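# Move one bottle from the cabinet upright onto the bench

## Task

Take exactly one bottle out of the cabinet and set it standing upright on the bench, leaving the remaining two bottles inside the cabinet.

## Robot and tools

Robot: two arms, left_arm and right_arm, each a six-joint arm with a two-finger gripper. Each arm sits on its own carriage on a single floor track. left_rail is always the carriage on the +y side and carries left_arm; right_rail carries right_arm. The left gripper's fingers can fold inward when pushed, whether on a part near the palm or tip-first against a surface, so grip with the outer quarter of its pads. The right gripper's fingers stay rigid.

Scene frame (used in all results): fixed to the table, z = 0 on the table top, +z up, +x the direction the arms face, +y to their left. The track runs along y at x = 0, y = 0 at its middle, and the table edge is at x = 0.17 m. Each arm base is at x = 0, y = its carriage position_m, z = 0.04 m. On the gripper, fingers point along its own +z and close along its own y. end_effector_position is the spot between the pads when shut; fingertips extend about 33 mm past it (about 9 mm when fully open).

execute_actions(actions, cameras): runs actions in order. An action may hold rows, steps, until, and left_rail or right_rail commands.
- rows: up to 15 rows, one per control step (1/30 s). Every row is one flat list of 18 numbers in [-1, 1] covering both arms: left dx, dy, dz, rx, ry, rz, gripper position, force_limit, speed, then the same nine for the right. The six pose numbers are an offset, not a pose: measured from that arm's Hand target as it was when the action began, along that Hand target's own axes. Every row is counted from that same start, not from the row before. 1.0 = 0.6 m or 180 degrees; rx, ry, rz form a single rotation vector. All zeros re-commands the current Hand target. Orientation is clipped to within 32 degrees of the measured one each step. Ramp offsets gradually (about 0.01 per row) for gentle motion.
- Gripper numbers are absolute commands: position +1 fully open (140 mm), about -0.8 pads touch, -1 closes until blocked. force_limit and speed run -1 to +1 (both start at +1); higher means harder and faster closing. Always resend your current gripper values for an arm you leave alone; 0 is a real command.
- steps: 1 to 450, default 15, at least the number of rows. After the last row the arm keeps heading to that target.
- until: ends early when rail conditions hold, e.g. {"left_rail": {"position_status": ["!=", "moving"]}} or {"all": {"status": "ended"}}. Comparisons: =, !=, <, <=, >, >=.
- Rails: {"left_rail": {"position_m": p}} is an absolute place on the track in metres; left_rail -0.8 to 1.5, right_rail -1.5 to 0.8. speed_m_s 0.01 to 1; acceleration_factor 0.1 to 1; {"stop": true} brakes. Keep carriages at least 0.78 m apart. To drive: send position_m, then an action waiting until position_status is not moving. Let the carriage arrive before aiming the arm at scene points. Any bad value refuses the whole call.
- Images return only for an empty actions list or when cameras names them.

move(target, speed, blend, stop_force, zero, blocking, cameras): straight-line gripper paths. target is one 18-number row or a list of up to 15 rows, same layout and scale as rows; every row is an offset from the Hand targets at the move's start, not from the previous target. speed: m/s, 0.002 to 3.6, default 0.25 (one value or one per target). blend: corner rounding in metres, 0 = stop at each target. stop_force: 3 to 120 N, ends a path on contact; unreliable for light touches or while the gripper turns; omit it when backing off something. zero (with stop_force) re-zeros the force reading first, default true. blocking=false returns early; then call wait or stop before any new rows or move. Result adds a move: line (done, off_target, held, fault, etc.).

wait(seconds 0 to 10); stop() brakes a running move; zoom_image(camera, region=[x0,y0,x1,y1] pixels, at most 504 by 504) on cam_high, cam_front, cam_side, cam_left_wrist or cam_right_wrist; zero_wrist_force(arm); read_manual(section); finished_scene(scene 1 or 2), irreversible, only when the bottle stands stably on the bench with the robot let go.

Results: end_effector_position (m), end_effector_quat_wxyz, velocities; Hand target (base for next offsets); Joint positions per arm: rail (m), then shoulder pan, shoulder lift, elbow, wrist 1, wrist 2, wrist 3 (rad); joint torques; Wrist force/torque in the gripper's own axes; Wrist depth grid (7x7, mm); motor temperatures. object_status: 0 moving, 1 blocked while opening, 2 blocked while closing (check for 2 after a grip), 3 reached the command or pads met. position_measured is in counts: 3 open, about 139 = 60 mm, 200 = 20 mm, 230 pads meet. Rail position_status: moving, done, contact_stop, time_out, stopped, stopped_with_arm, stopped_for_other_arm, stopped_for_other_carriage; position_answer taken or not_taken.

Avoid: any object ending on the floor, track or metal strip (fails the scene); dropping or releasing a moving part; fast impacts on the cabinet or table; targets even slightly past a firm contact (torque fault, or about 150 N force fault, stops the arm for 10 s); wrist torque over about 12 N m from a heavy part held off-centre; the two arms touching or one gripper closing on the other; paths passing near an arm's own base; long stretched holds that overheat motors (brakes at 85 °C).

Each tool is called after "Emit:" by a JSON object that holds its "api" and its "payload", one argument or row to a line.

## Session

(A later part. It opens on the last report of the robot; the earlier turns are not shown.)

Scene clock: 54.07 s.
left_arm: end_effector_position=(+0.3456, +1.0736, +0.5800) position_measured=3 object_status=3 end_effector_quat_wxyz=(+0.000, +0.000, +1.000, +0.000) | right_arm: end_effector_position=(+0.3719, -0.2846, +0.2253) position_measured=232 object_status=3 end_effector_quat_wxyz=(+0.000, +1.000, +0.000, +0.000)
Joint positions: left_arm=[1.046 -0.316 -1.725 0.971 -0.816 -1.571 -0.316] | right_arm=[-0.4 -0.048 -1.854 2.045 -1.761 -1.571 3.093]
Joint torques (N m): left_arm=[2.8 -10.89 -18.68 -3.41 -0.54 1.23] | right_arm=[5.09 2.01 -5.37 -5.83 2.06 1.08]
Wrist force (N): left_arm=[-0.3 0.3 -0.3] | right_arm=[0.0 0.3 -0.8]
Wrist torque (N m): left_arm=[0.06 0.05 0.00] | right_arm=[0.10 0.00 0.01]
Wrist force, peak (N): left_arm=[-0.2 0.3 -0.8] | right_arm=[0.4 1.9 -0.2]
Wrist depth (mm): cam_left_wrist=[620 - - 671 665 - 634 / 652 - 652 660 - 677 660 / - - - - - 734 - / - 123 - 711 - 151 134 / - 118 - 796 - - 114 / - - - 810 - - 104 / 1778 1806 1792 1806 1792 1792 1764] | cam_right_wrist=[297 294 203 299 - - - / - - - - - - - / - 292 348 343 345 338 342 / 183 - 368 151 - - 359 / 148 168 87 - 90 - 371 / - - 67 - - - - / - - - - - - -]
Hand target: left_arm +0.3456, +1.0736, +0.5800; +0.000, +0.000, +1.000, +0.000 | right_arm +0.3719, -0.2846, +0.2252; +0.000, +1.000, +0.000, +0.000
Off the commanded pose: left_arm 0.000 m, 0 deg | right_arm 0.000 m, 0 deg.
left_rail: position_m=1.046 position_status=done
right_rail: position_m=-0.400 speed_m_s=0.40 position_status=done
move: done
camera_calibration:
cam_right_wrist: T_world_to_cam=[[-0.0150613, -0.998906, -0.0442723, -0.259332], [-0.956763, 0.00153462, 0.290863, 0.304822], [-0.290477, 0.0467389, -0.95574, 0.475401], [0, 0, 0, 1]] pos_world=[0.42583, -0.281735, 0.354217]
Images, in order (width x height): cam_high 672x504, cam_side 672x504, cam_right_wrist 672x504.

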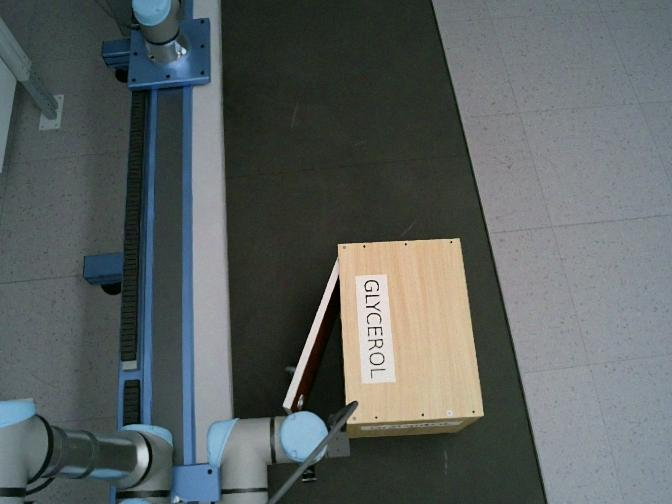

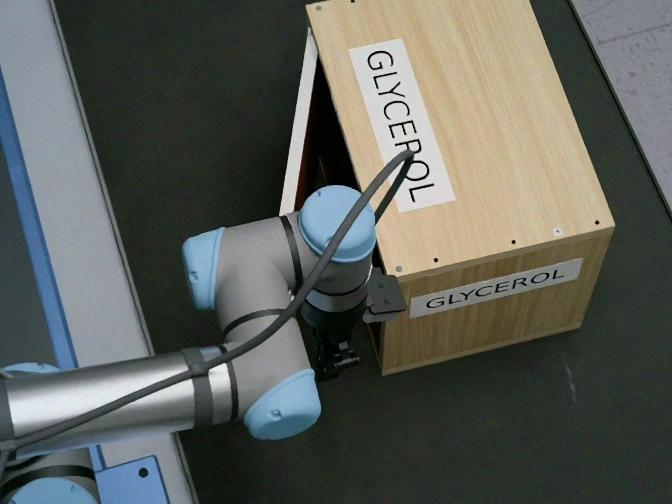

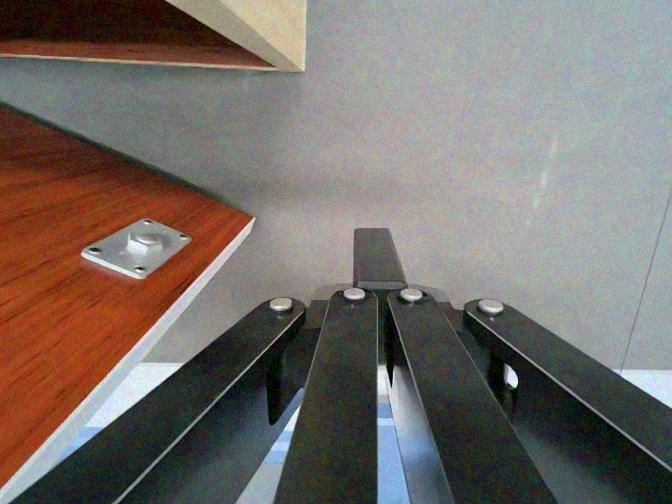

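Emit:
{"api": "move", "payload": {
  "target": [
    [0,0,0,0,0,0,1,1,1,0.047,0,0,0,0,0,-1,-1,-0.3],
    [0,0,0,0,0,0,1,1,1,0.038,-0.225,0,0,0,0,-1,-1,-0.3],
    [0,0,0,0,0,0,1,1,1,-0.113,-0.325,0,0,0,0,-1,-1,-0.3],
    [0,0,0,0,0,0,1,1,1,-0.213,-0.408,0,0,0,0,-1,-1,-0.3],
    [0,0,0,0,0,0,1,1,1,-0.287,-0.517,0,0,0,0,-1,-1,-0.3],
    [0,0,0,0,0,0,1,1,1,-0.33,-0.642,0,0,0,0,-1,-1,-0.3],
    [0,0,0,0,0,0,1,1,1,-0.345,-0.775,0,0,0,0,-1,-1,-0.3],
    [0,0,0,0,0,0,1,1,1,-0.345,-0.858,0,0,0,0,-1,-1,-0.3]
  ],
  "blend": 0.015,
  "speed": 0.09,
  "stop_force": 35,
  "cameras": ["all"]
}}

Scene clock: 65.87 s.
left_arm: end_effector_position=(+0.3456, +1.0736, +0.5800) position_measured=3 object_status=3 end_effector_quat_wxyz=(+0.000, +0.000, +1.000, +0.000) | right_arm: end_effector_position=(+0.1649, +0.2302, +0.2252) position_measured=232 object_status=3 end_effector_quat_wxyz=(+0.000, +1.000, +0.000, +0.000)
Joint positions: left_arm=[1.046 -0.316 -1.725 0.971 -0.816 -1.571 -0.316] | right_arm=[-0.4 1.109 -1.208 1.37 -1.733 -1.571 4.25]
Joint torques (N m): left_arm=[3.57 -10.9 -17.79 -3.47 -0.87 1.16] | right_arm=[10.41 -13.22 -44.91 -1.08 -1.81 1.61]
Wrist force (N): left_arm=[0.0 0.1 -0.1] | right_arm=[-0.4 3.0 -0.8]
Wrist torque (N m): left_arm=[0.03 -0.01 0.01] | right_arm=[0.26 0.02 -0.03]
Wrist force, peak (N): left_arm=[0.4 0.3 -0.6] | right_arm=[3.7 2.9 -1.0]
Wrist depth (mm): cam_left_wrist=[- 652 - 620 643 584 - / - - - 636 641 - 630 / - 602 - 648 692 751 - / - 137 741 777 - 151 134 / - 118 - 769 - 779 114 / - 819 - 828 801 - 104 / - 1821 1881 1764 1806 1792 1806] | cam_right_wrist=[302 - - 303 303 291 - / - - - 314 - 311 317 / - - - - 344 - - / - - 163 - 367 374 375 / - - 87 - 90 - - / - 70 67 - - - - / - - - - - - -]
Hand target: left_arm +0.3456, +1.0736, +0.5800; +0.000, +0.000, +1.000, +0.000 | right_arm +0.1649, +0.2302, +0.2252; +0.000, +1.000, +0.000, +0.000
Off the commanded pose: left_arm 0.000 m, 0 deg | right_arm 0.000 m, 0 deg.
left_rail: position_m=1.046 position_status=done
right_rail: position_m=-0.400 speed_m_s=0.40 position_status=done
move: done; blend cut to 0.0141 m at target 1
camera_calibration:
cam_left_wrist: T_world_to_cam=[[-0.0279662, 0.999478, -0.0161729, -1.04096], [0.939949, 0.0317994, 0.339829, -0.550395], [0.340166, -0.00569796, -0.940348, 0.577062], [0, 0, 0, 1]] pos_world=[0.291935, 1.06121, 0.712844]
cam_right_wrist: T_world_to_cam=[[-0.0150573, -0.998906, -0.0442752, 0.251783], [-0.956791, 0.00153436, 0.290772, 0.10605], [-0.290386, 0.0467403, -0.955768, 0.391105], [0, 0, 0, 1]] pos_world=[0.21883, 0.233065, 0.354117]

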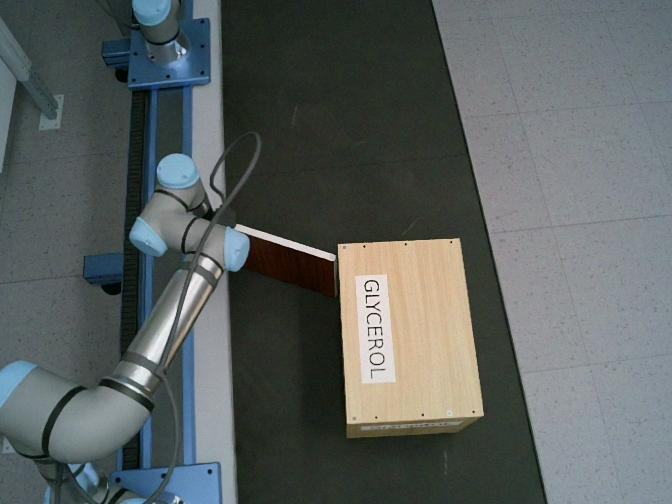

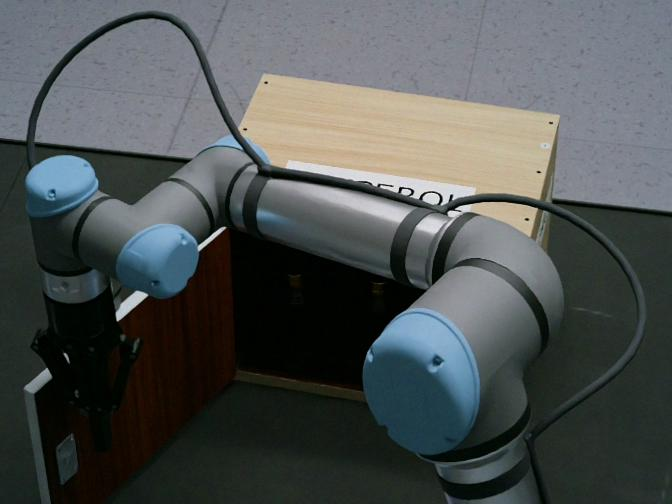

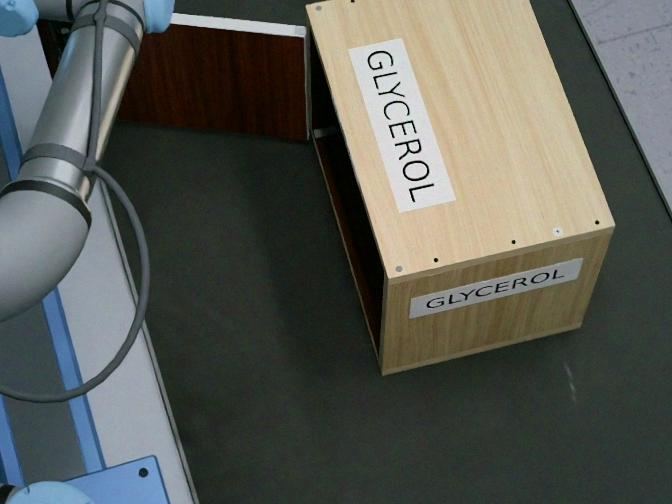

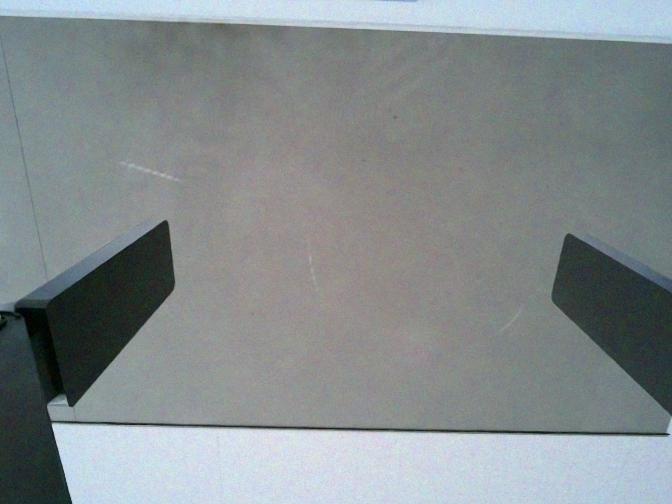

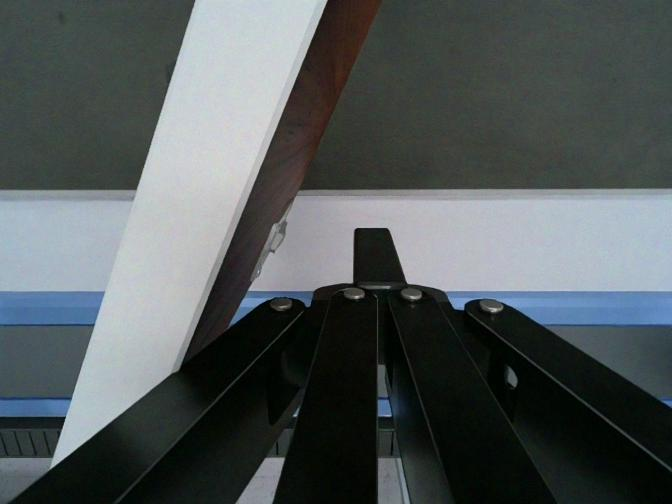

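Emit:
{"api": "move", "payload": {
  "target": [
    [0,0,0,0,0,0,1,1,1,0.17,0.28,0,0,0,0,-1,-1,-0.3],
    [0,0,0,0,0,0,1,1,1,0.17,0.28,-0.378,0,0,0,-1,-1,-0.3]
  ],
  "blend": 0.05
}}

Emit:
{"api": "execute_actions", "payload": {
  "actions": [
    {"rows":[[0,0,0,0,0,0,1,1,1,0,0,0,0,0,0,0.3,-1,-0.3]],"right_rail":{"position_m":-0.7},"steps":150,"until":{"right_rail":{"position_status":["!=","moving"]}}}
  ]
}}

Emit:
{"api": "move", "payload": {
  "target": [
    [0,0,0,0,0,0,1,1,1,-0.12,-0.2,0.1,0,0.2,0,0.3,-1,-0.3],
    [0,0,0,0,0,0,1,1,1,-0.12,-0.305,0.2,0,0.42,0,0.3,-1,-0.3],
    [0,0,0,0,0,0,1,1,1,0.15,-0.305,0.483,0,0.42,0,0.3,-1,-0.3]
  ],
  "blend": 0.02,
  "speed": 0.3,
  "cameras": ["cam_right_wrist","cam_front","cam_high"]
}}

Scene clock: 70.77 s.
left_arm: end_effector_position=(+0.3456, +1.0736, +0.5800) position_measured=3 object_status=3 end_effector_quat_wxyz=(+0.000, +0.000, +1.000, +0.000) | right_arm: end_effector_position=(+0.2669, +0.0622, +0.4519) position_measured=232 object_status=3 end_effector_quat_wxyz=(+0.000, +1.000, +0.000, +0.000)
Joint positions: left_arm=[1.046 -0.316 -1.725 0.971 -0.816 -1.571 -0.316] | right_arm=[-0.4 0.795 -1.452 1.091 -1.21 -1.571 3.936]
Joint torques (N m): left_arm=[3.16 -10.34 -18.07 -3.53 -0.81 1.08] | right_arm=[3.72 -8.18 -42.65 -0.7 -1.73 0.8]
Wrist force (N): left_arm=[-0.5 0.3 -0.2] | right_arm=[-0.2 0.0 -0.4]
Wrist torque (N m): left_arm=[0.06 0.10 0.00] | right_arm=[0.04 0.05 0.07]
Wrist force, peak (N): left_arm=[-0.3 0.4 -0.5] | right_arm=[-5.3 -3.2 -2.0]
Wrist depth (mm): cam_left_wrist=[- 622 605 - - 673 643 / - 656 - - - - 673 / - - - - - - - / - 127 739 - 702 - 130 / - 119 - - - - 115 / - - 882 - 843 828 104 / 1792 1778 1806 1778 1764 1778 1806] | cam_right_wrist=[534 511 295 - - 486 486 / 555 275 407 558 534 - - / 581 307 559 562 - - - / 638 357 642 607 607 607 567 / 668 - 83 - 90 93 573 / 1544 - 68 - - - 558 / - - - - - - -]
Hand target: left_arm +0.3456, +1.0736, +0.5800; +0.000, +0.000, +1.000, +0.000 | right_arm +0.2669, +0.0622, +0.4520; +0.000, +1.000, +0.000, +0.000
Off the commanded pose: left_arm 0.000 m, 0 deg | right_arm 0.000 m, 0 deg.
left_rail: position_m=1.046 position_status=done
right_rail: position_m=-0.400 speed_m_s=0.40 position_status=done
move: done

Scene clock: 72.30 s.
left_arm: end_effector_position=(+0.3456, +1.0736, +0.5800) position_measured=3 object_status=3 end_effector_quat_wxyz=(+0.000, +0.000, +1.000, +0.000) | right_arm: end_effector_position=(+0.2669, -0.2377, +0.4520) position_measured=91 object_status=3 end_effector_quat_wxyz=(+0.000, +1.000, +0.000, +0.000)
Joint positions: left_arm=[1.046 -0.316 -1.725 0.971 -0.816 -1.571 -0.316] | right_arm=[-0.7 0.795 -1.452 1.091 -1.21 -1.571 3.936]
Joint torques (N m): left_arm=[3.71 -10.45 -19.06 -3.59 -0.69 1.15] | right_arm=[4.68 -10.37 -35.31 -1.1 -1.72 0.92]
Wrist force (N): left_arm=[-0.1 0.2 -0.2] | right_arm=[-0.5 0.4 -0.1]
Wrist torque (N m): left_arm=[0.05 0.03 0.00] | right_arm=[0.10 0.12 0.07]
Wrist force, peak (N): left_arm=[0.1 0.3 -0.5] | right_arm=[-0.5 1.6 -0.1]
Wrist depth (mm): cam_left_wrist=[- - 637 634 - 643 - / - - - - 656 - - / 681 705 630 - - - 685 / - 127 - 790 - - 136 / - 128 749 799 690 - 114 / - 819 813 - - 843 104 / 1764 1792 1806 1792 1881 1806 1821] | cam_right_wrist=[508 - - 500 505 506 493 / 546 542 507 - - 517 - / - - - - 610 - - / 636 630 607 621 621 593 561 / - - 129 630 638 127 93 / - - 1602 1664 1664 - - / - - 1790 1869 1522 - -]
Hand target: left_arm +0.3456, +1.0736, +0.5800; +0.000, +0.000, +1.000, +0.000 | right_arm +0.2669, -0.2377, +0.4520; +0.000, +1.000, +0.000, +0.000
Off the commanded pose: left_arm 0.000 m, 0 deg | right_arm 0.000 m, 0 deg.
left_rail: position_m=1.046 position_status=done
right_rail: position_m=-0.700 speed_m_s=0.40 position_status=done

Scene clock: 76.53 s.
left_arm: end_effector_position=(+0.3456, +1.0736, +0.5800) position_measured=3 object_status=3 end_effector_quat_wxyz=(+0.000, +0.000, +1.000, +0.000) | right_arm: end_effector_position=(+0.3569, -0.0548, +0.1622) position_measured=91 object_status=3 end_effector_quat_wxyz=(+0.000, +0.790, +0.000, +0.613)
Joint positions: left_arm=[1.046 -0.316 -1.725 0.971 -0.816 -1.571 -0.316] | right_arm=[-0.7 1.278 -0.695 1.604 -3.323 -2.758 3.831]
Joint torques (N m): left_arm=[2.81 -9.65 -17.99 -3.67 -0.78 1.16] | right_arm=[-3.62 -18.32 1.72 -5.4 1.09 -2.09]
Wrist force (N): left_arm=[-0.1 0.2 -0.3] | right_arm=[2.0 -0.2 0.2]
Wrist torque (N m): left_arm=[0.04 0.04 0.00] | right_arm=[-0.26 -0.48 0.43]
Wrist force, peak (N): left_arm=[-0.1 0.2 -0.7] | right_arm=[-0.8 -0.2 -7.6]
Wrist depth (mm): cam_left_wrist=[620 620 - 627 630 637 647 / - - 671 679 652 656 656 / - - 688 652 - - - / - 128 - 725 - - 129 / - 119 - 759 756 764 114 / - - - 875 813 799 109 / - 1686 1792 1821 1764 1821 1792] | cam_right_wrist=[244 324 450 444 431 415 272 / 231 333 488 483 475 442 266 / 240 339 445 501 500 364 262 / 246 344 364 370 385 323 257 / - - 116 313 309 127 90 / - - 269 - 273 - - / - - 223 226 228 - -]
Hand target: left_arm +0.3456, +1.0736, +0.5800; +0.000, +0.000, +1.000, +0.000 | right_arm +0.3569, -0.0548, +0.1622; +0.000, +0.790, +0.000, +0.613
Off the commanded pose: left_arm 0.000 m, 0 deg | right_arm 0.000 m, 0 deg.
left_rail: position_m=1.046 position_status=done
right_rail: position_m=-0.700 speed_m_s=0.40 position_status=done
move: done
camera_calibration:
cam_right_wrist: T_world_to_cam=[[0.0389126, -0.998915, -0.0255817, -0.0551236], [-0.519717, 0.00163365, -0.854337, 0.338276], [0.853452, 0.0465397, -0.51909, -0.079078], [0, 0, 0, 1]] pos_world=[0.245442, -0.0519362, 0.246543]
Images, in order (width x height): cam_high 672x504, cam_front 672x504, cam_right_wrist 672x504.

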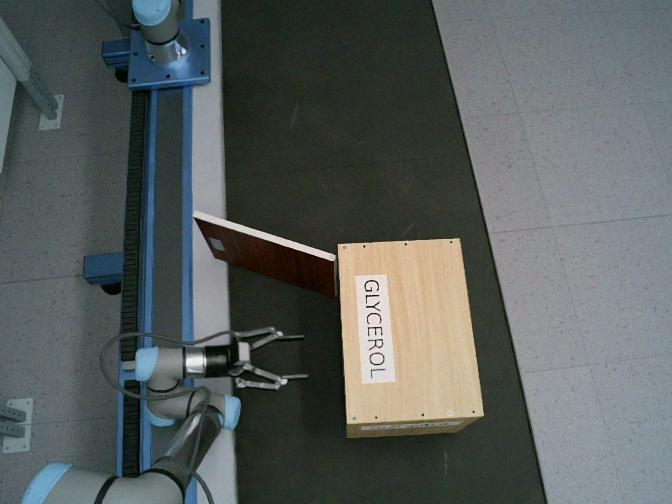

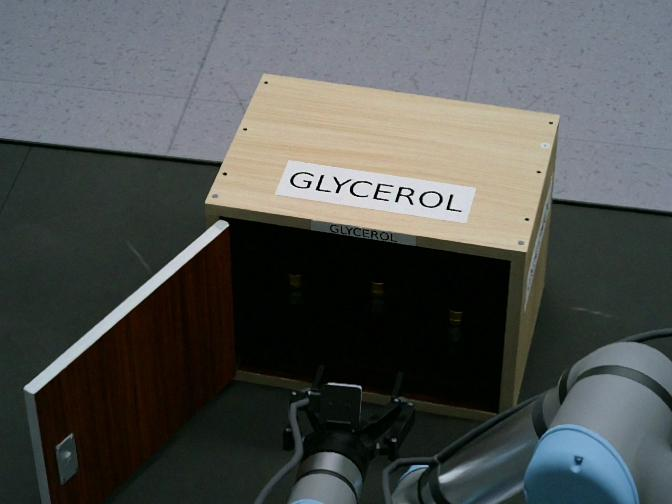

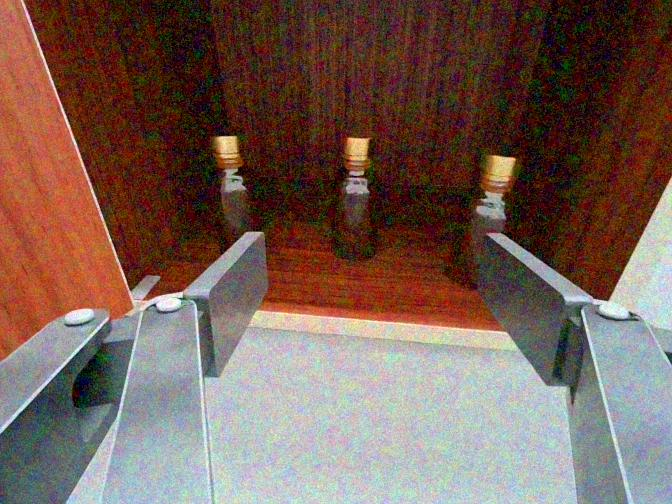

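Emit:
{"api": "move", "payload": {
  "target": [0,0,0,0,0,0,1,1,1,-0.0148,-0.0133,0.224,0,0,0,0.15,-1,-0.5],
  "speed": 0.2,
  "cameras": ["cam_right_wrist"]
}}

Scene clock: 79.90 s.
left_arm: end_effector_position=(+0.3456, +1.0736, +0.5800) position_measured=3 object_status=3 end_effector_quat_wxyz=(+0.000, +0.000, +1.000, +0.000) | right_arm: end_effector_position=(+0.4848, -0.0468, +0.1202) position_measured=110 object_status=3 end_effector_quat_wxyz=(+0.000, +0.790, +0.000, +0.613)
Joint positions: left_arm=[1.046 -0.316 -1.725 0.971 -0.816 -1.571 -0.316] | right_arm=[-0.7 1.099 -0.523 1.409 -3.514 -2.612 3.595]
Joint torques (N m): left_arm=[3.38 -10.19 -18.42 -3.55 -0.86 1.2] | right_arm=[-4.33 -23.75 -32.83 -5.1 1.52 -1.37]
Wrist force (N): left_arm=[-0.1 0.4 -0.6] | right_arm=[2.6 0.5 0.3]
Wrist torque (N m): left_arm=[0.08 0.02 0.01] | right_arm=[-0.13 -0.61 0.44]
Wrist force, peak (N): left_arm=[-0.1 0.0 -0.8] | right_arm=[3.2 0.4 1.3]
Wrist depth (mm): cam_left_wrist=[- 630 - 636 637 602 632 / 662 - - - - 671 641 / - 667 - - - - - / - 127 - - 694 - 127 / - 119 - 766 790 796 114 / - - - 837 828 837 104 / - 1637 1865 1737 1751 1821 1821] | cam_right_wrist=[222 298 339 331 323 312 298 / 226 271 373 355 349 344 298 / 228 204 399 367 375 371 157 / 232 275 171 289 289 185 168 / - 95 125 236 238 113 90 / - - 188 195 195 - - / - - 178 181 176 - -]
Hand target: left_arm +0.3456, +1.0736, +0.5800; +0.000, +0.000, +1.000, +0.000 | right_arm +0.4849, -0.0468, +0.1202; +0.000, +0.790, +0.000, +0.613
Off the commanded pose: left_arm 0.000 m, 0 deg | right_arm 0.000 m, 0 deg.
left_rail: position_m=1.046 position_status=done
right_rail: position_m=-0.700 speed_m_s=0.40 position_status=done
move: done
camera_calibration:
cam_right_wrist: T_world_to_cam=[[0.0391403, -0.998906, -0.0255984, -0.0533641], [-0.519641, 0.0015336, -0.854383, 0.36883], [0.853488, 0.0467428, -0.519012, -0.210425], [0, 0, 0, 1]] pos_world=[0.373343, -0.0440354, 0.204543]
Images, in order (width x height): cam_right_wrist 672x504.

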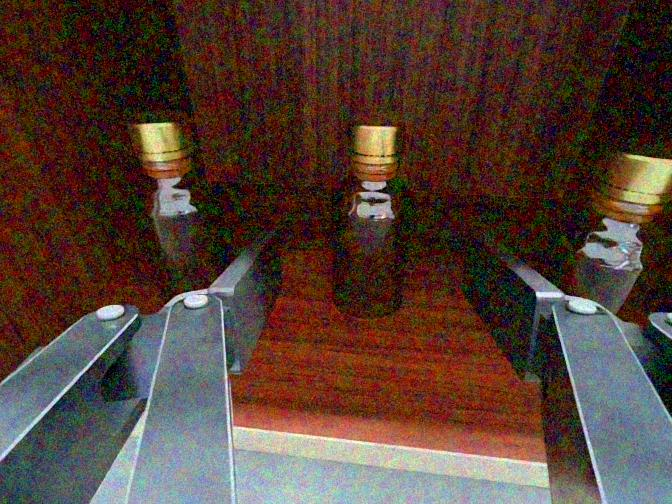

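Emit:
{"api": "move", "payload": {
  "target": [0,0,0,0,0,0,1,1,1,-0.0326,0,0.1615,0,0,0,0.15,-1,-0.5],
  "speed": 0.08,
  "stop_force": 8,
  "cameras": ["cam_right_wrist"]
}}

Scene clock: 83.43 s.
left_arm: end_effector_position=(+0.3456, +1.0736, +0.5800) position_measured=3 object_status=3 end_effector_quat_wxyz=(+0.000, +0.000, +1.000, +0.000) | right_arm: end_effector_position=(+0.5739, -0.0468, +0.0771) position_measured=110 object_status=3 end_effector_quat_wxyz=(+0.000, +0.790, +0.000, +0.613)
Joint positions: left_arm=[1.046 -0.316 -1.725 0.971 -0.816 -1.571 -0.316] | right_arm=[-0.7 0.986 -0.378 1.231 -3.559 -2.511 3.501]
Joint torques (N m): left_arm=[3.92 -9.46 -18.05 -3.68 -0.95 1.29] | right_arm=[-25.77 8.8 -9.7 -0.72 1.59 -1.7]
Wrist force (N): left_arm=[0.2 0.3 -0.7] | right_arm=[2.3 -0.2 0.1]
Wrist torque (N m): left_arm=[0.05 -0.03 0.00] | right_arm=[-0.24 -0.57 0.40]
Wrist force, peak (N): left_arm=[-0.5 0.4 -0.5] | right_arm=[3.0 0.9 0.8]
Wrist depth (mm): cam_left_wrist=[634 - 639 622 658 637 636 / - - 722 - - 658 - / - - - 679 656 - - / - 128 - 734 - - 139 / - 749 - - - - 115 / - 777 - - - - 104 / 1778 1778 1764 1806 1792 1865 1806] | cam_right_wrist=[219 260 260 252 245 239 234 / 223 281 285 270 258 261 254 / - 289 315 298 118 287 276 / - 149 258 118 110 253 251 / - 96 125 128 121 113 203 / - - 158 155 149 156 - / - - 142 137 137 136 -]
Hand target: left_arm +0.3456, +1.0736, +0.5800; +0.000, +0.000, +1.000, +0.000 | right_arm +0.5739, -0.0468, +0.0771; +0.000, +0.790, +0.000, +0.613
Off the commanded pose: left_arm 0.000 m, 0 deg | right_arm 0.000 m, 0 deg.
left_rail: position_m=1.046 position_status=done
right_rail: position_m=-0.700 speed_m_s=0.40 position_status=done
move: done
camera_calibration:
cam_right_wrist: T_world_to_cam=[[0.0391369, -0.998906, -0.0255963, -0.0579535], [-0.519596, 0.00153608, -0.854411, 0.37829], [0.853515, 0.0467387, -0.518967, -0.30886], [0, 0, 0, 1]] pos_world=[0.462443, -0.0440355, 0.161443]
Images, in order (width x height): cam_right_wrist 672x504.

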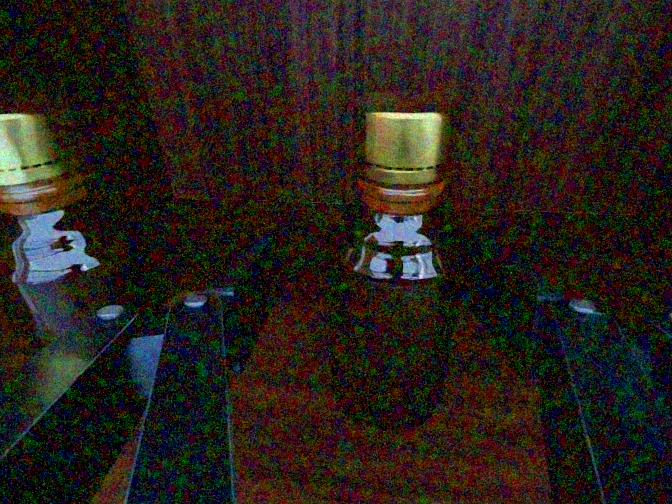

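Emit:
{"api": "move", "payload": {
  "target": [0,0,0,0,0,0,1,1,1,0.0025,0.008,0.0097,0,0,0,0.15,-1,-0.5],
  "speed": 0.05
}}

Emit:
{"api": "execute_actions", "payload": {
  "actions": [
    {"rows":[[0,0,0,0,0,0,1,1,1,0,0,0,0,0,0,-1,-0.5,-1]],"steps":75}
  ]
}}

Emit:
{"api": "move", "payload": {
  "target": [0,0,0,0,0,0,1,1,1,0.0484,0,-0.0124,0,0,0,-1,-0.5,-1],
  "speed": 0.05,
  "cameras": ["cam_right_wrist"]
}}

Scene clock: 85.70 s.
left_arm: end_effector_position=(+0.3456, +1.0736, +0.5800) position_measured=3 object_status=3 end_effector_quat_wxyz=(+0.000, +0.000, +1.000, +0.000) | right_arm: end_effector_position=(+0.5797, -0.0514, +0.0771) position_measured=110 object_status=3 end_effector_quat_wxyz=(+0.000, +0.790, +0.000, +0.613)
Joint positions: left_arm=[1.046 -0.316 -1.725 0.971 -0.816 -1.571 -0.316] | right_arm=[-0.7 0.975 -0.38 1.237 -3.569 -2.501 3.493]
Joint torques (N m): left_arm=[4.36 -9.24 -18.29 -3.79 -0.86 1.14] | right_arm=[-29.09 -9.92 20.92 -4.69 1.89 -1.11]
Wrist force (N): left_arm=[0.1 0.2 -0.3] | right_arm=[2.4 0.1 0.4]
Wrist torque (N m): left_arm=[0.03 -0.02 0.00] | right_arm=[-0.18 -0.58 0.39]
Wrist force, peak (N): left_arm=[0.1 0.5 -0.6] | right_arm=[2.7 -0.1 1.0]
Wrist depth (mm): cam_left_wrist=[- - 625 658 648 618 618 / - - - 647 650 - - / 734 - - 683 669 - - / 713 123 - - - - 129 / - 128 - - - - 114 / - 790 - 807 - - 104 / - 1764 1778 1821 1896 1912 1673] | cam_right_wrist=[213 256 252 247 239 233 226 / 216 275 276 260 254 254 248 / 227 291 311 110 278 281 268 / - 263 265 - 105 256 253 / - 95 124 112 109 113 206 / - - 160 138 131 - - / - - 141 139 138 138 -]
Hand target: left_arm +0.3456, +1.0736, +0.5800; +0.000, +0.000, +1.000, +0.000 | right_arm +0.5799, -0.0516, +0.0771; +0.000, +0.790, +0.000, +0.613
Off the commanded pose: left_arm 0.000 m, 0 deg | right_arm 0.000 m, 0 deg.
left_rail: position_m=1.046 position_status=done
right_rail: position_m=-0.700 speed_m_s=0.40 position_status=done
move: done

Scene clock: 88.40 s.
left_arm: end_effector_position=(+0.3456, +1.0736, +0.5800) position_measured=3 object_status=3 end_effector_quat_wxyz=(+0.000, +0.000, +1.000, +0.000) | right_arm: end_effector_position=(+0.5799, -0.0516, +0.0771) position_measured=161 object_status=2 end_effector_quat_wxyz=(+0.000, +0.790, +0.000, +0.613)
Joint positions: left_arm=[1.046 -0.316 -1.725 0.971 -0.816 -1.571 -0.316] | right_arm=[-0.7 0.975 -0.38 1.237 -3.569 -2.501 3.493]
Joint torques (N m): left_arm=[4.12 -10.48 -18.5 -3.71 -0.86 1.12] | right_arm=[-14.69 -10.28 11.2 0.07 1.62 0.77]
Wrist force (N): left_arm=[-0.1 0.2 -0.7] | right_arm=[3.5 1.6 -1.1]
Wrist torque (N m): left_arm=[0.04 0.03 0.00] | right_arm=[-0.26 -0.71 0.37]
Wrist force, peak (N): left_arm=[-0.1 0.2 -0.7] | right_arm=[5.8 3.6 -1.5]
Wrist depth (mm): cam_left_wrist=[- - 669 622 629 634 643 / - - - - 662 - - / - - - 681 - - - / - 128 - 744 - 711 126 / - 118 - - - - 114 / - - - - - 799 109 / 1751 1792 1764 1792 1792 1821 1821] | cam_right_wrist=[217 255 252 245 239 233 227 / 220 277 274 260 255 255 248 / 232 300 307 96 282 280 269 / - 269 269 116 114 258 253 / - 123 87 110 111 86 89 / - 73 67 132 128 - 70 / - 65 - 139 140 - -]
Hand target: left_arm +0.3456, +1.0736, +0.5800; +0.000, +0.000, +1.000, +0.000 | right_arm +0.5799, -0.0516, +0.0771; +0.000, +0.790, +0.000, +0.613
Off the commanded pose: left_arm 0.000 m, 0 deg | right_arm 0.000 m, 0 deg.
left_rail: position_m=1.046 position_status=done
right_rail: position_m=-0.700 speed_m_s=0.40 position_status=done

Scene clock: 89.47 s.
left_arm: end_effector_position=(+0.3456, +1.0736, +0.5800) position_measured=3 object_status=3 end_effector_quat_wxyz=(+0.000, +0.000, +1.000, +0.000) | right_arm: end_effector_position=(+0.5799, -0.0516, +0.1069) position_measured=161 object_status=2 end_effector_quat_wxyz=(+0.000, +0.790, +0.000, +0.613)
Joint positions: left_arm=[1.046 -0.316 -1.725 0.971 -0.816 -1.571 -0.316] | right_arm=[-0.7 0.975 -0.435 1.26 -3.537 -2.501 3.493]
Joint torques (N m): left_arm=[3.46 -10.24 -18.88 -3.64 -1.1 1.14] | right_arm=[5.1 -96.29 -2.47 -1.16 -1.38 0.96]
Wrist force (N): left_arm=[0.0 0.5 -0.5] | right_arm=[-0.2 -0.2 1.2]
Wrist torque (N m): left_arm=[0.10 0.00 0.00] | right_arm=[-0.23 -0.53 0.41]
Wrist force, peak (N): left_arm=[-0.2 -0.2 -0.7] | right_arm=[16.5 -4.6 2.3]
Wrist depth (mm): cam_left_wrist=[- 617 630 636 622 622 - / - - 637 615 - 623 - / - - - - - - - / - 124 - - - - 135 / - 128 785 - - - 114 / - 831 828 - - - 109 / 1764 1778 1792 1792 1778 1850 1835] | cam_right_wrist=[219 258 254 247 239 235 228 / 222 281 278 261 256 256 249 / 236 304 314 98 284 283 270 / 126 275 273 114 112 276 261 / 123 129 87 110 111 90 206 / - 73 67 133 131 - 70 / - - - 145 150 - -]
Hand target: left_arm +0.3456, +1.0736, +0.5800; +0.000, +0.000, +1.000, +0.000 | right_arm +0.5799, -0.0516, +0.1071; +0.000, +0.790, +0.000, +0.613
Off the commanded pose: left_arm 0.000 m, 0 deg | right_arm 0.000 m, 0 deg.
left_rail: position_m=1.046 position_status=done
right_rail: position_m=-0.700 speed_m_s=0.40 position_status=done
move: done
camera_calibration:
cam_right_wrist: T_world_to_cam=[[0.0391369, -0.998906, -0.0255963, -0.0622203], [-0.519596, 0.00153608, -0.854411, 0.406876], [0.853515, 0.0467387, -0.518967, -0.298292], [0, 0, 0, 1]] pos_world=[0.468443, -0.0488355, 0.191243]
Images, in order (width x height): cam_right_wrist 672x504.

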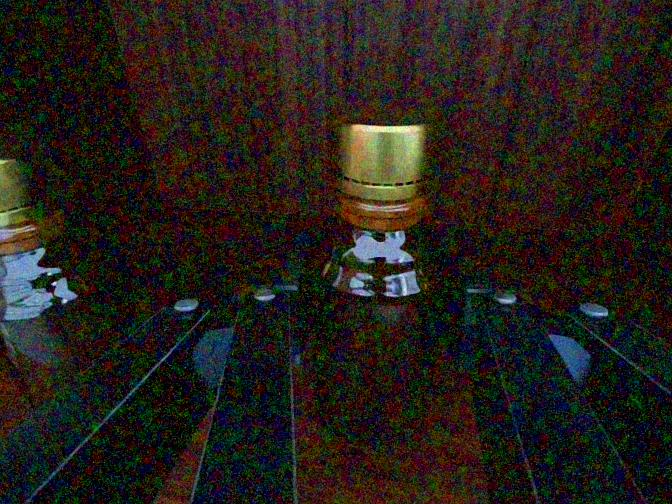

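Emit:
{"api": "move", "payload": {
  "target": [
    [0,0,0,0,0,0,1,1,1,-0.1057,0,-0.4117,0,0,0,-1,-0.5,-1],
    [0,0,0,0,0,0,1,1,1,-0.1477,0,-0.4009,0,0,0,-1,-0.5,-1]
  ],
  "speed": [0.12,0.05],
  "cameras": ["cam_side","cam_right_wrist"]
}}

Emit:
{"api": "move", "payload": {
  "target": [0,0,0,0,0,0,1,1,1,-0.0726,0,0.0187,0,0,0,-1,-0.5,-1],
  "speed": 0.01,
  "stop_force": 4,
  "cameras": ["cam_side","cam_right_wrist"]
}}

Scene clock: 94.23 s.
left_arm: end_effector_position=(+0.3456, +1.0736, +0.5800) position_measured=3 object_status=3 end_effector_quat_wxyz=(+0.000, +0.000, +1.000, +0.000) | right_arm: end_effector_position=(+0.3249, -0.0516, +0.0812) position_measured=161 object_status=2 end_effector_quat_wxyz=(+0.000, +0.790, +0.000, +0.613) end_effector_velocity=(+0.000, +0.000, -0.002) end_effector_angular_velocity=(-0.001, +0.000, +0.001)
Joint positions: left_arm=[1.046 -0.316 -1.725 0.971 -0.816 -1.571 -0.316] | right_arm=[-0.7 1.328 -0.556 1.588 -3.355 -2.794 3.928]
Joint velocities: left_arm=[within noise] | right_arm=[0 0 0.005 -0.001 -0.003 0 -0.001]
Joint torques (N m): left_arm=[4.25 -9.69 -18.96 -3.66 -1.16 1.33] | right_arm=[7.33 -22.46 -30.65 -6.04 -5.83 -1.01]
Wrist force (N): left_arm=[-0.1 0.1 -0.3] | right_arm=[-0.4 -0.5 0.9]
Wrist torque (N m): left_arm=[0.02 0.03 0.00] | right_arm=[-0.28 -0.50 0.37]
Wrist force, peak (N): left_arm=[-0.2 0.6 -0.5] | right_arm=[1.3 3.9 6.6]
Wrist depth (mm): cam_left_wrist=[- 612 572 623 620 632 692 / - - 685 641 669 679 641 / - - - - - - - / - 124 - - - - 128 / - 120 - 774 785 779 114 / - - - - - - 104 / 1764 1821 1806 1778 1792 1737 1661] | cam_right_wrist=[250 336 461 463 450 391 260 / 241 345 486 489 475 331 254 / 251 312 322 98 293 318 259 / 246 259 264 117 118 278 270 / - 82 87 110 112 - 80 / - 73 67 133 130 - 70 / - - - 143 143 - -]
Hand target: left_arm +0.3456, +1.0736, +0.5800; +0.000, +0.000, +1.000, +0.000 | right_arm +0.3249, -0.0516, +0.0811; +0.000, +0.790, +0.000, +0.613
Off the commanded pose: left_arm 0.000 m, 0 deg | right_arm 0.000 m, 0 deg.
left_rail: position_m=1.046 position_status=done
right_rail: position_m=-0.700 speed_m_s=0.40 position_status=done
move: done
camera_calibration:
cam_right_wrist: T_world_to_cam=[[0.0391403, -0.998906, -0.0255984, -0.0528986], [-0.519641, 0.0015336, -0.854383, 0.252426], [0.853488, 0.0467428, -0.519012, -0.0939696], [0, 0, 0, 1]] pos_world=[0.213443, -0.0488354, 0.165543]
Images, in order (width x height): cam_side 672x504, cam_right_wrist 672x504.

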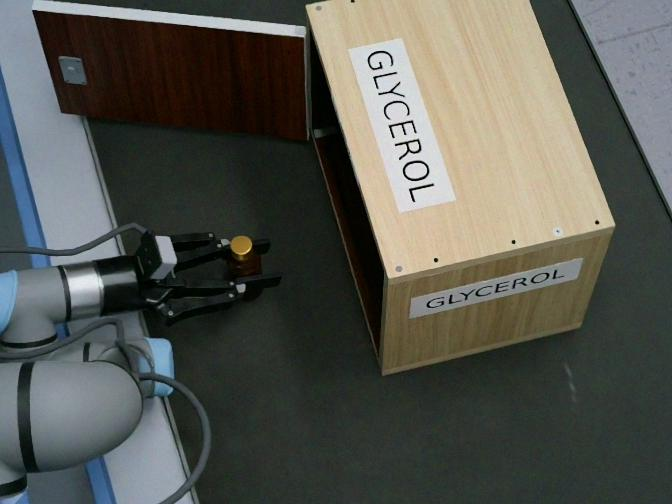

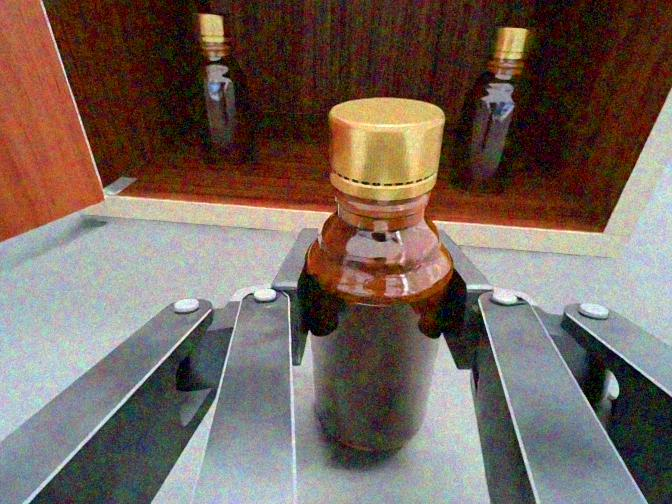

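Scene clock: 96.37 s.
left_arm: end_effector_position=(+0.3456, +1.0736, +0.5800) position_measured=3 object_status=3 end_effector_quat_wxyz=(+0.000, +0.000, +1.000, +0.000) | right_arm: end_effector_position=(+0.3249, -0.0516, +0.0738) position_measured=161 object_status=2 end_effector_quat_wxyz=(+0.000, +0.790, +0.000, +0.613)
Joint positions: left_arm=[1.046 -0.316 -1.725 0.971 -0.816 -1.571 -0.316] | right_arm=[-0.7 1.328 -0.541 1.583 -3.366 -2.794 3.928]
Joint torques (N m): left_arm=[4.54 -10.26 -18.58 -3.86 -1.19 1.24] | right_arm=[3.72 -85.05 0.96 -0.84 1.06 0.48]
Wrist force (N): left_arm=[0.0 0.2 -0.5] | right_arm=[2.5 -0.6 -0.3]
Wrist torque (N m): left_arm=[0.04 -0.01 0.01] | right_arm=[-0.24 -0.59 0.44]
Wrist force, peak (N): left_arm=[-0.5 0.4 -0.4] | right_arm=[8.3 0.3 -2.0]
Wrist depth (mm): cam_left_wrist=[- 615 - 637 612 630 632 / - - - 654 671 - 675 / - - - - 692 727 716 / - 124 - - 739 718 135 / - 128 729 766 - - 115 / - - 774 749 828 764 104 / 1764 1821 1792 1792 1821 1778 1698] | cam_right_wrist=[250 335 465 462 450 367 260 / 240 346 506 489 473 349 254 / - 298 308 98 276 316 254 / - 247 268 114 112 268 252 / - 82 87 110 110 86 86 / - 73 67 133 131 - 70 / - - - 134 - - -]
Hand target: left_arm +0.3456, +1.0736, +0.5800; +0.000, +0.000, +1.000, +0.000 | right_arm +0.3249, -0.0516, +0.0738; +0.000, +0.790, +0.000, +0.613 (not the last commanded pose)
Off the commanded pose: left_arm 0.000 m, 0 deg | right_arm 0.038 m, 0 deg.
left_rail: position_m=1.046 position_status=done
right_rail: position_m=-0.700 speed_m_s=0.40 position_status=done
move: contact (right_arm); limits=held
pose unreachable (right arm): on one or more control steps of this call, first in action 0 (counted from 0), this arm could not follow its commanded pose, so it was not sent that pose on those steps. It may still have moved: this result reports where it is.
cause: moving toward the commanded pose would bring a part of the arm (just beyond joint 5 (wrist 1)) too close to the robot's own body.
camera_calibration:
cam_right_wrist: T_world_to_cam=[[0.0390842, -0.998906, -0.0256811, -0.0530657], [-0.5196, 0.00163585, -0.854408, 0.246018], [0.853515, 0.0467378, -0.518967, -0.0978753], [0, 0, 0, 1]] pos_world=[0.213443, -0.0488356, 0.158043]
Images, in order (width x height): cam_side 672x504, cam_right_wrist 672x504.

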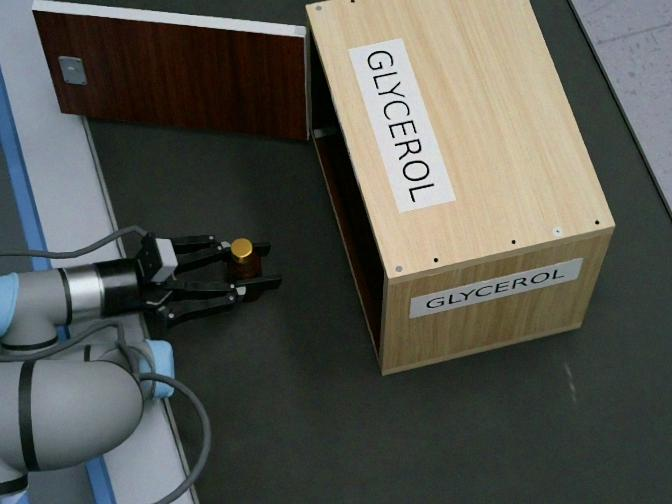

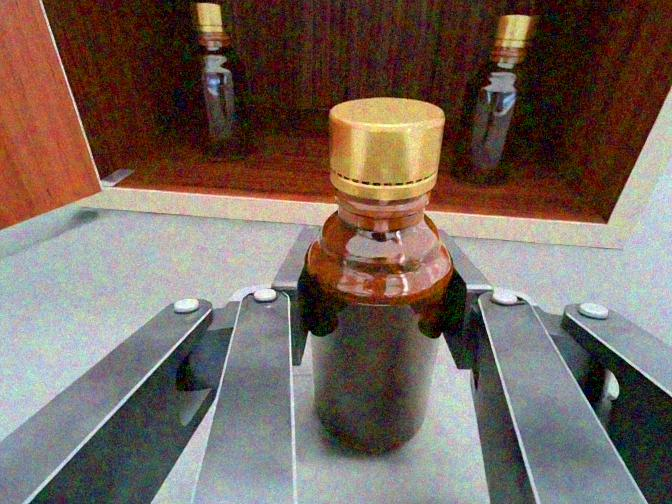

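Emit:
{"api": "execute_actions", "payload": {
  "actions": [
    {"rows":[[0,0,0,0,0,0,1,1,1,0,0,0,0,0,0,0.15,-0.5,-1]],"steps":60}
  ]
}}

Emit:
{"api": "move", "payload": {
  "target": [0,0,0,0,0,0,1,1,1,-0.0173,0,-0.202,0,0,0,0.15,-0.5,-1],
  "speed": 0.1,
  "cameras": ["cam_high","cam_right_wrist"]
}}

Scene clock: 99.53 s.
left_arm: end_effector_position=(+0.3456, +1.0736, +0.5800) position_measured=3 object_status=3 end_effector_quat_wxyz=(+0.000, +0.000, +1.000, +0.000) | right_arm: end_effector_position=(+0.3249, -0.0516, +0.0738) position_measured=110 object_status=3 end_effector_quat_wxyz=(+0.000, +0.790, +0.000, +0.613)
Joint positions: left_arm=[1.046 -0.316 -1.725 0.971 -0.816 -1.571 -0.316] | right_arm=[-0.7 1.328 -0.541 1.583 -3.366 -2.794 3.928]
Joint torques (N m): left_arm=[4.44 -9.97 -18.62 -3.86 -1.25 1.31] | right_arm=[1.04 -83.67 -1.67 -2.72 0.61 0.11]
Wrist force (N): left_arm=[-0.3 0.2 -0.6] | right_arm=[2.3 -0.1 -0.1]
Wrist torque (N m): left_arm=[0.04 0.06 0.00] | right_arm=[-0.23 -0.56 0.36]
Wrist force, peak (N): left_arm=[0.0 0.4 -0.8] | right_arm=[3.1 -0.8 -0.1]
Wrist depth (mm): cam_left_wrist=[- 629 - 662 637 618 665 / - 641 - 660 658 - 647 / - - - - 669 711 - / - 124 - 705 761 729 136 / - 120 - 782 774 - 115 / - 771 - - 831 840 104 / - 1778 1996 1806 1764 1806 1792] | cam_right_wrist=[249 333 459 459 450 367 261 / 240 344 449 486 478 364 254 / 247 298 307 - 106 317 254 / 260 252 144 - 109 263 256 / - 91 124 110 113 113 217 / - - 157 132 154 - - / - - 142 139 140 - -]
Hand target: left_arm +0.3456, +1.0736, +0.5800; +0.000, +0.000, +1.000, +0.000 | right_arm +0.3249, -0.0516, +0.0738; +0.000, +0.790, +0.000, +0.613
Off the commanded pose: left_arm 0.000 m, 0 deg | right_arm 0.000 m, 0 deg.
left_rail: position_m=1.046 position_status=done
right_rail: position_m=-0.700 speed_m_s=0.40 position_status=done

Scene clock: 101.70 s.
left_arm: end_effector_position=(+0.3456, +1.0736, +0.5800) position_measured=3 object_status=3 end_effector_quat_wxyz=(+0.000, +0.000, +1.000, +0.000) | right_arm: end_effector_position=(+0.2049, -0.0516, +0.0939) position_measured=110 object_status=3 end_effector_quat_wxyz=(+0.000, +0.790, +0.000, +0.613)
Joint positions: left_arm=[1.046 -0.316 -1.725 0.971 -0.816 -1.571 -0.316] | right_arm=[-0.7 1.514 -0.696 1.677 -2.772 -2.884 4.484]
Joint torques (N m): left_arm=[5.25 -10.23 -18.23 -3.8 -1.16 1.25] | right_arm=[10.17 -82.28 -30.96 -0.84 0.55 1.27]
Wrist force (N): left_arm=[-0.2 0.2 -0.6] | right_arm=[2.5 0.1 0.5]
Wrist torque (N m): left_arm=[0.04 0.04 0.00] | right_arm=[-0.21 -0.60 0.32]
Wrist force, peak (N): left_arm=[-0.2 0.4 -0.8] | right_arm=[2.8 0.1 0.5]
Wrist depth (mm): cam_left_wrist=[618 610 - 648 634 632 629 / 648 - 630 - - - 667 / - 690 669 683 - - - / - 123 - - - - 127 / - 120 804 729 - 782 114 / - - 840 - - - 104 / 1806 1792 1806 1764 1806 1778 1806] | cam_right_wrist=[271 379 544 570 548 406 - / - 350 518 530 570 390 - / 298 345 394 221 387 377 - / - 303 171 239 285 149 328 / - 91 103 228 242 114 86 / - - 109 181 - - - / - - 158 159 160 - -]
Hand target: left_arm +0.3456, +1.0736, +0.5800; +0.000, +0.000, +1.000, +0.000 | right_arm +0.2049, -0.0516, +0.0938; +0.000, +0.790, +0.000, +0.613
Off the commanded pose: left_arm 0.000 m, 0 deg | right_arm 0.000 m, 0 deg.
left_rail: position_m=1.046 position_status=done
right_rail: position_m=-0.700 speed_m_s=0.40 position_status=done
move: done
camera_calibration:
cam_right_wrist: T_world_to_cam=[[0.0396213, -0.998882, -0.0257669, -0.0479915], [-0.519519, 0.00143428, -0.854457, 0.200832], [0.853539, 0.0472411, -0.518882, 0.0149875], [0, 0, 0, 1]] pos_world=[0.0934454, -0.0489339, 0.178143]
Images, in order (width x height): cam_high 672x504, cam_right_wrist 672x504.

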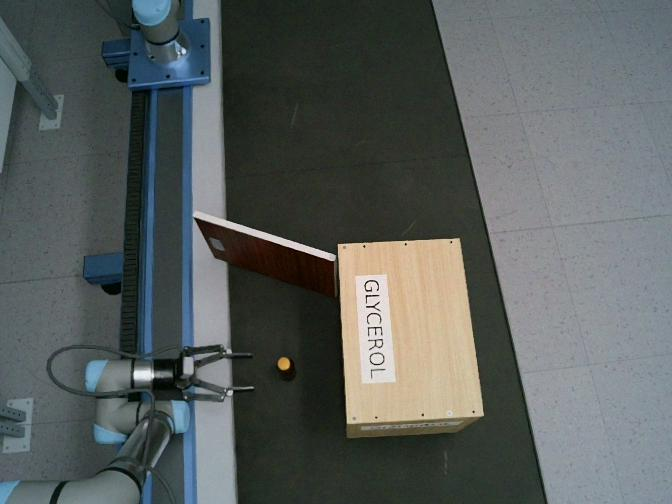

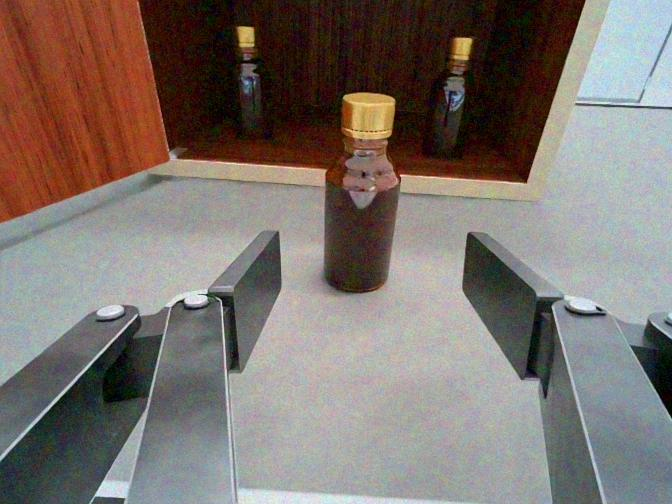

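Emit:
{"api": "finished_scene", "payload": {
  "scene": 2
}}

The scene is finished: the task was done.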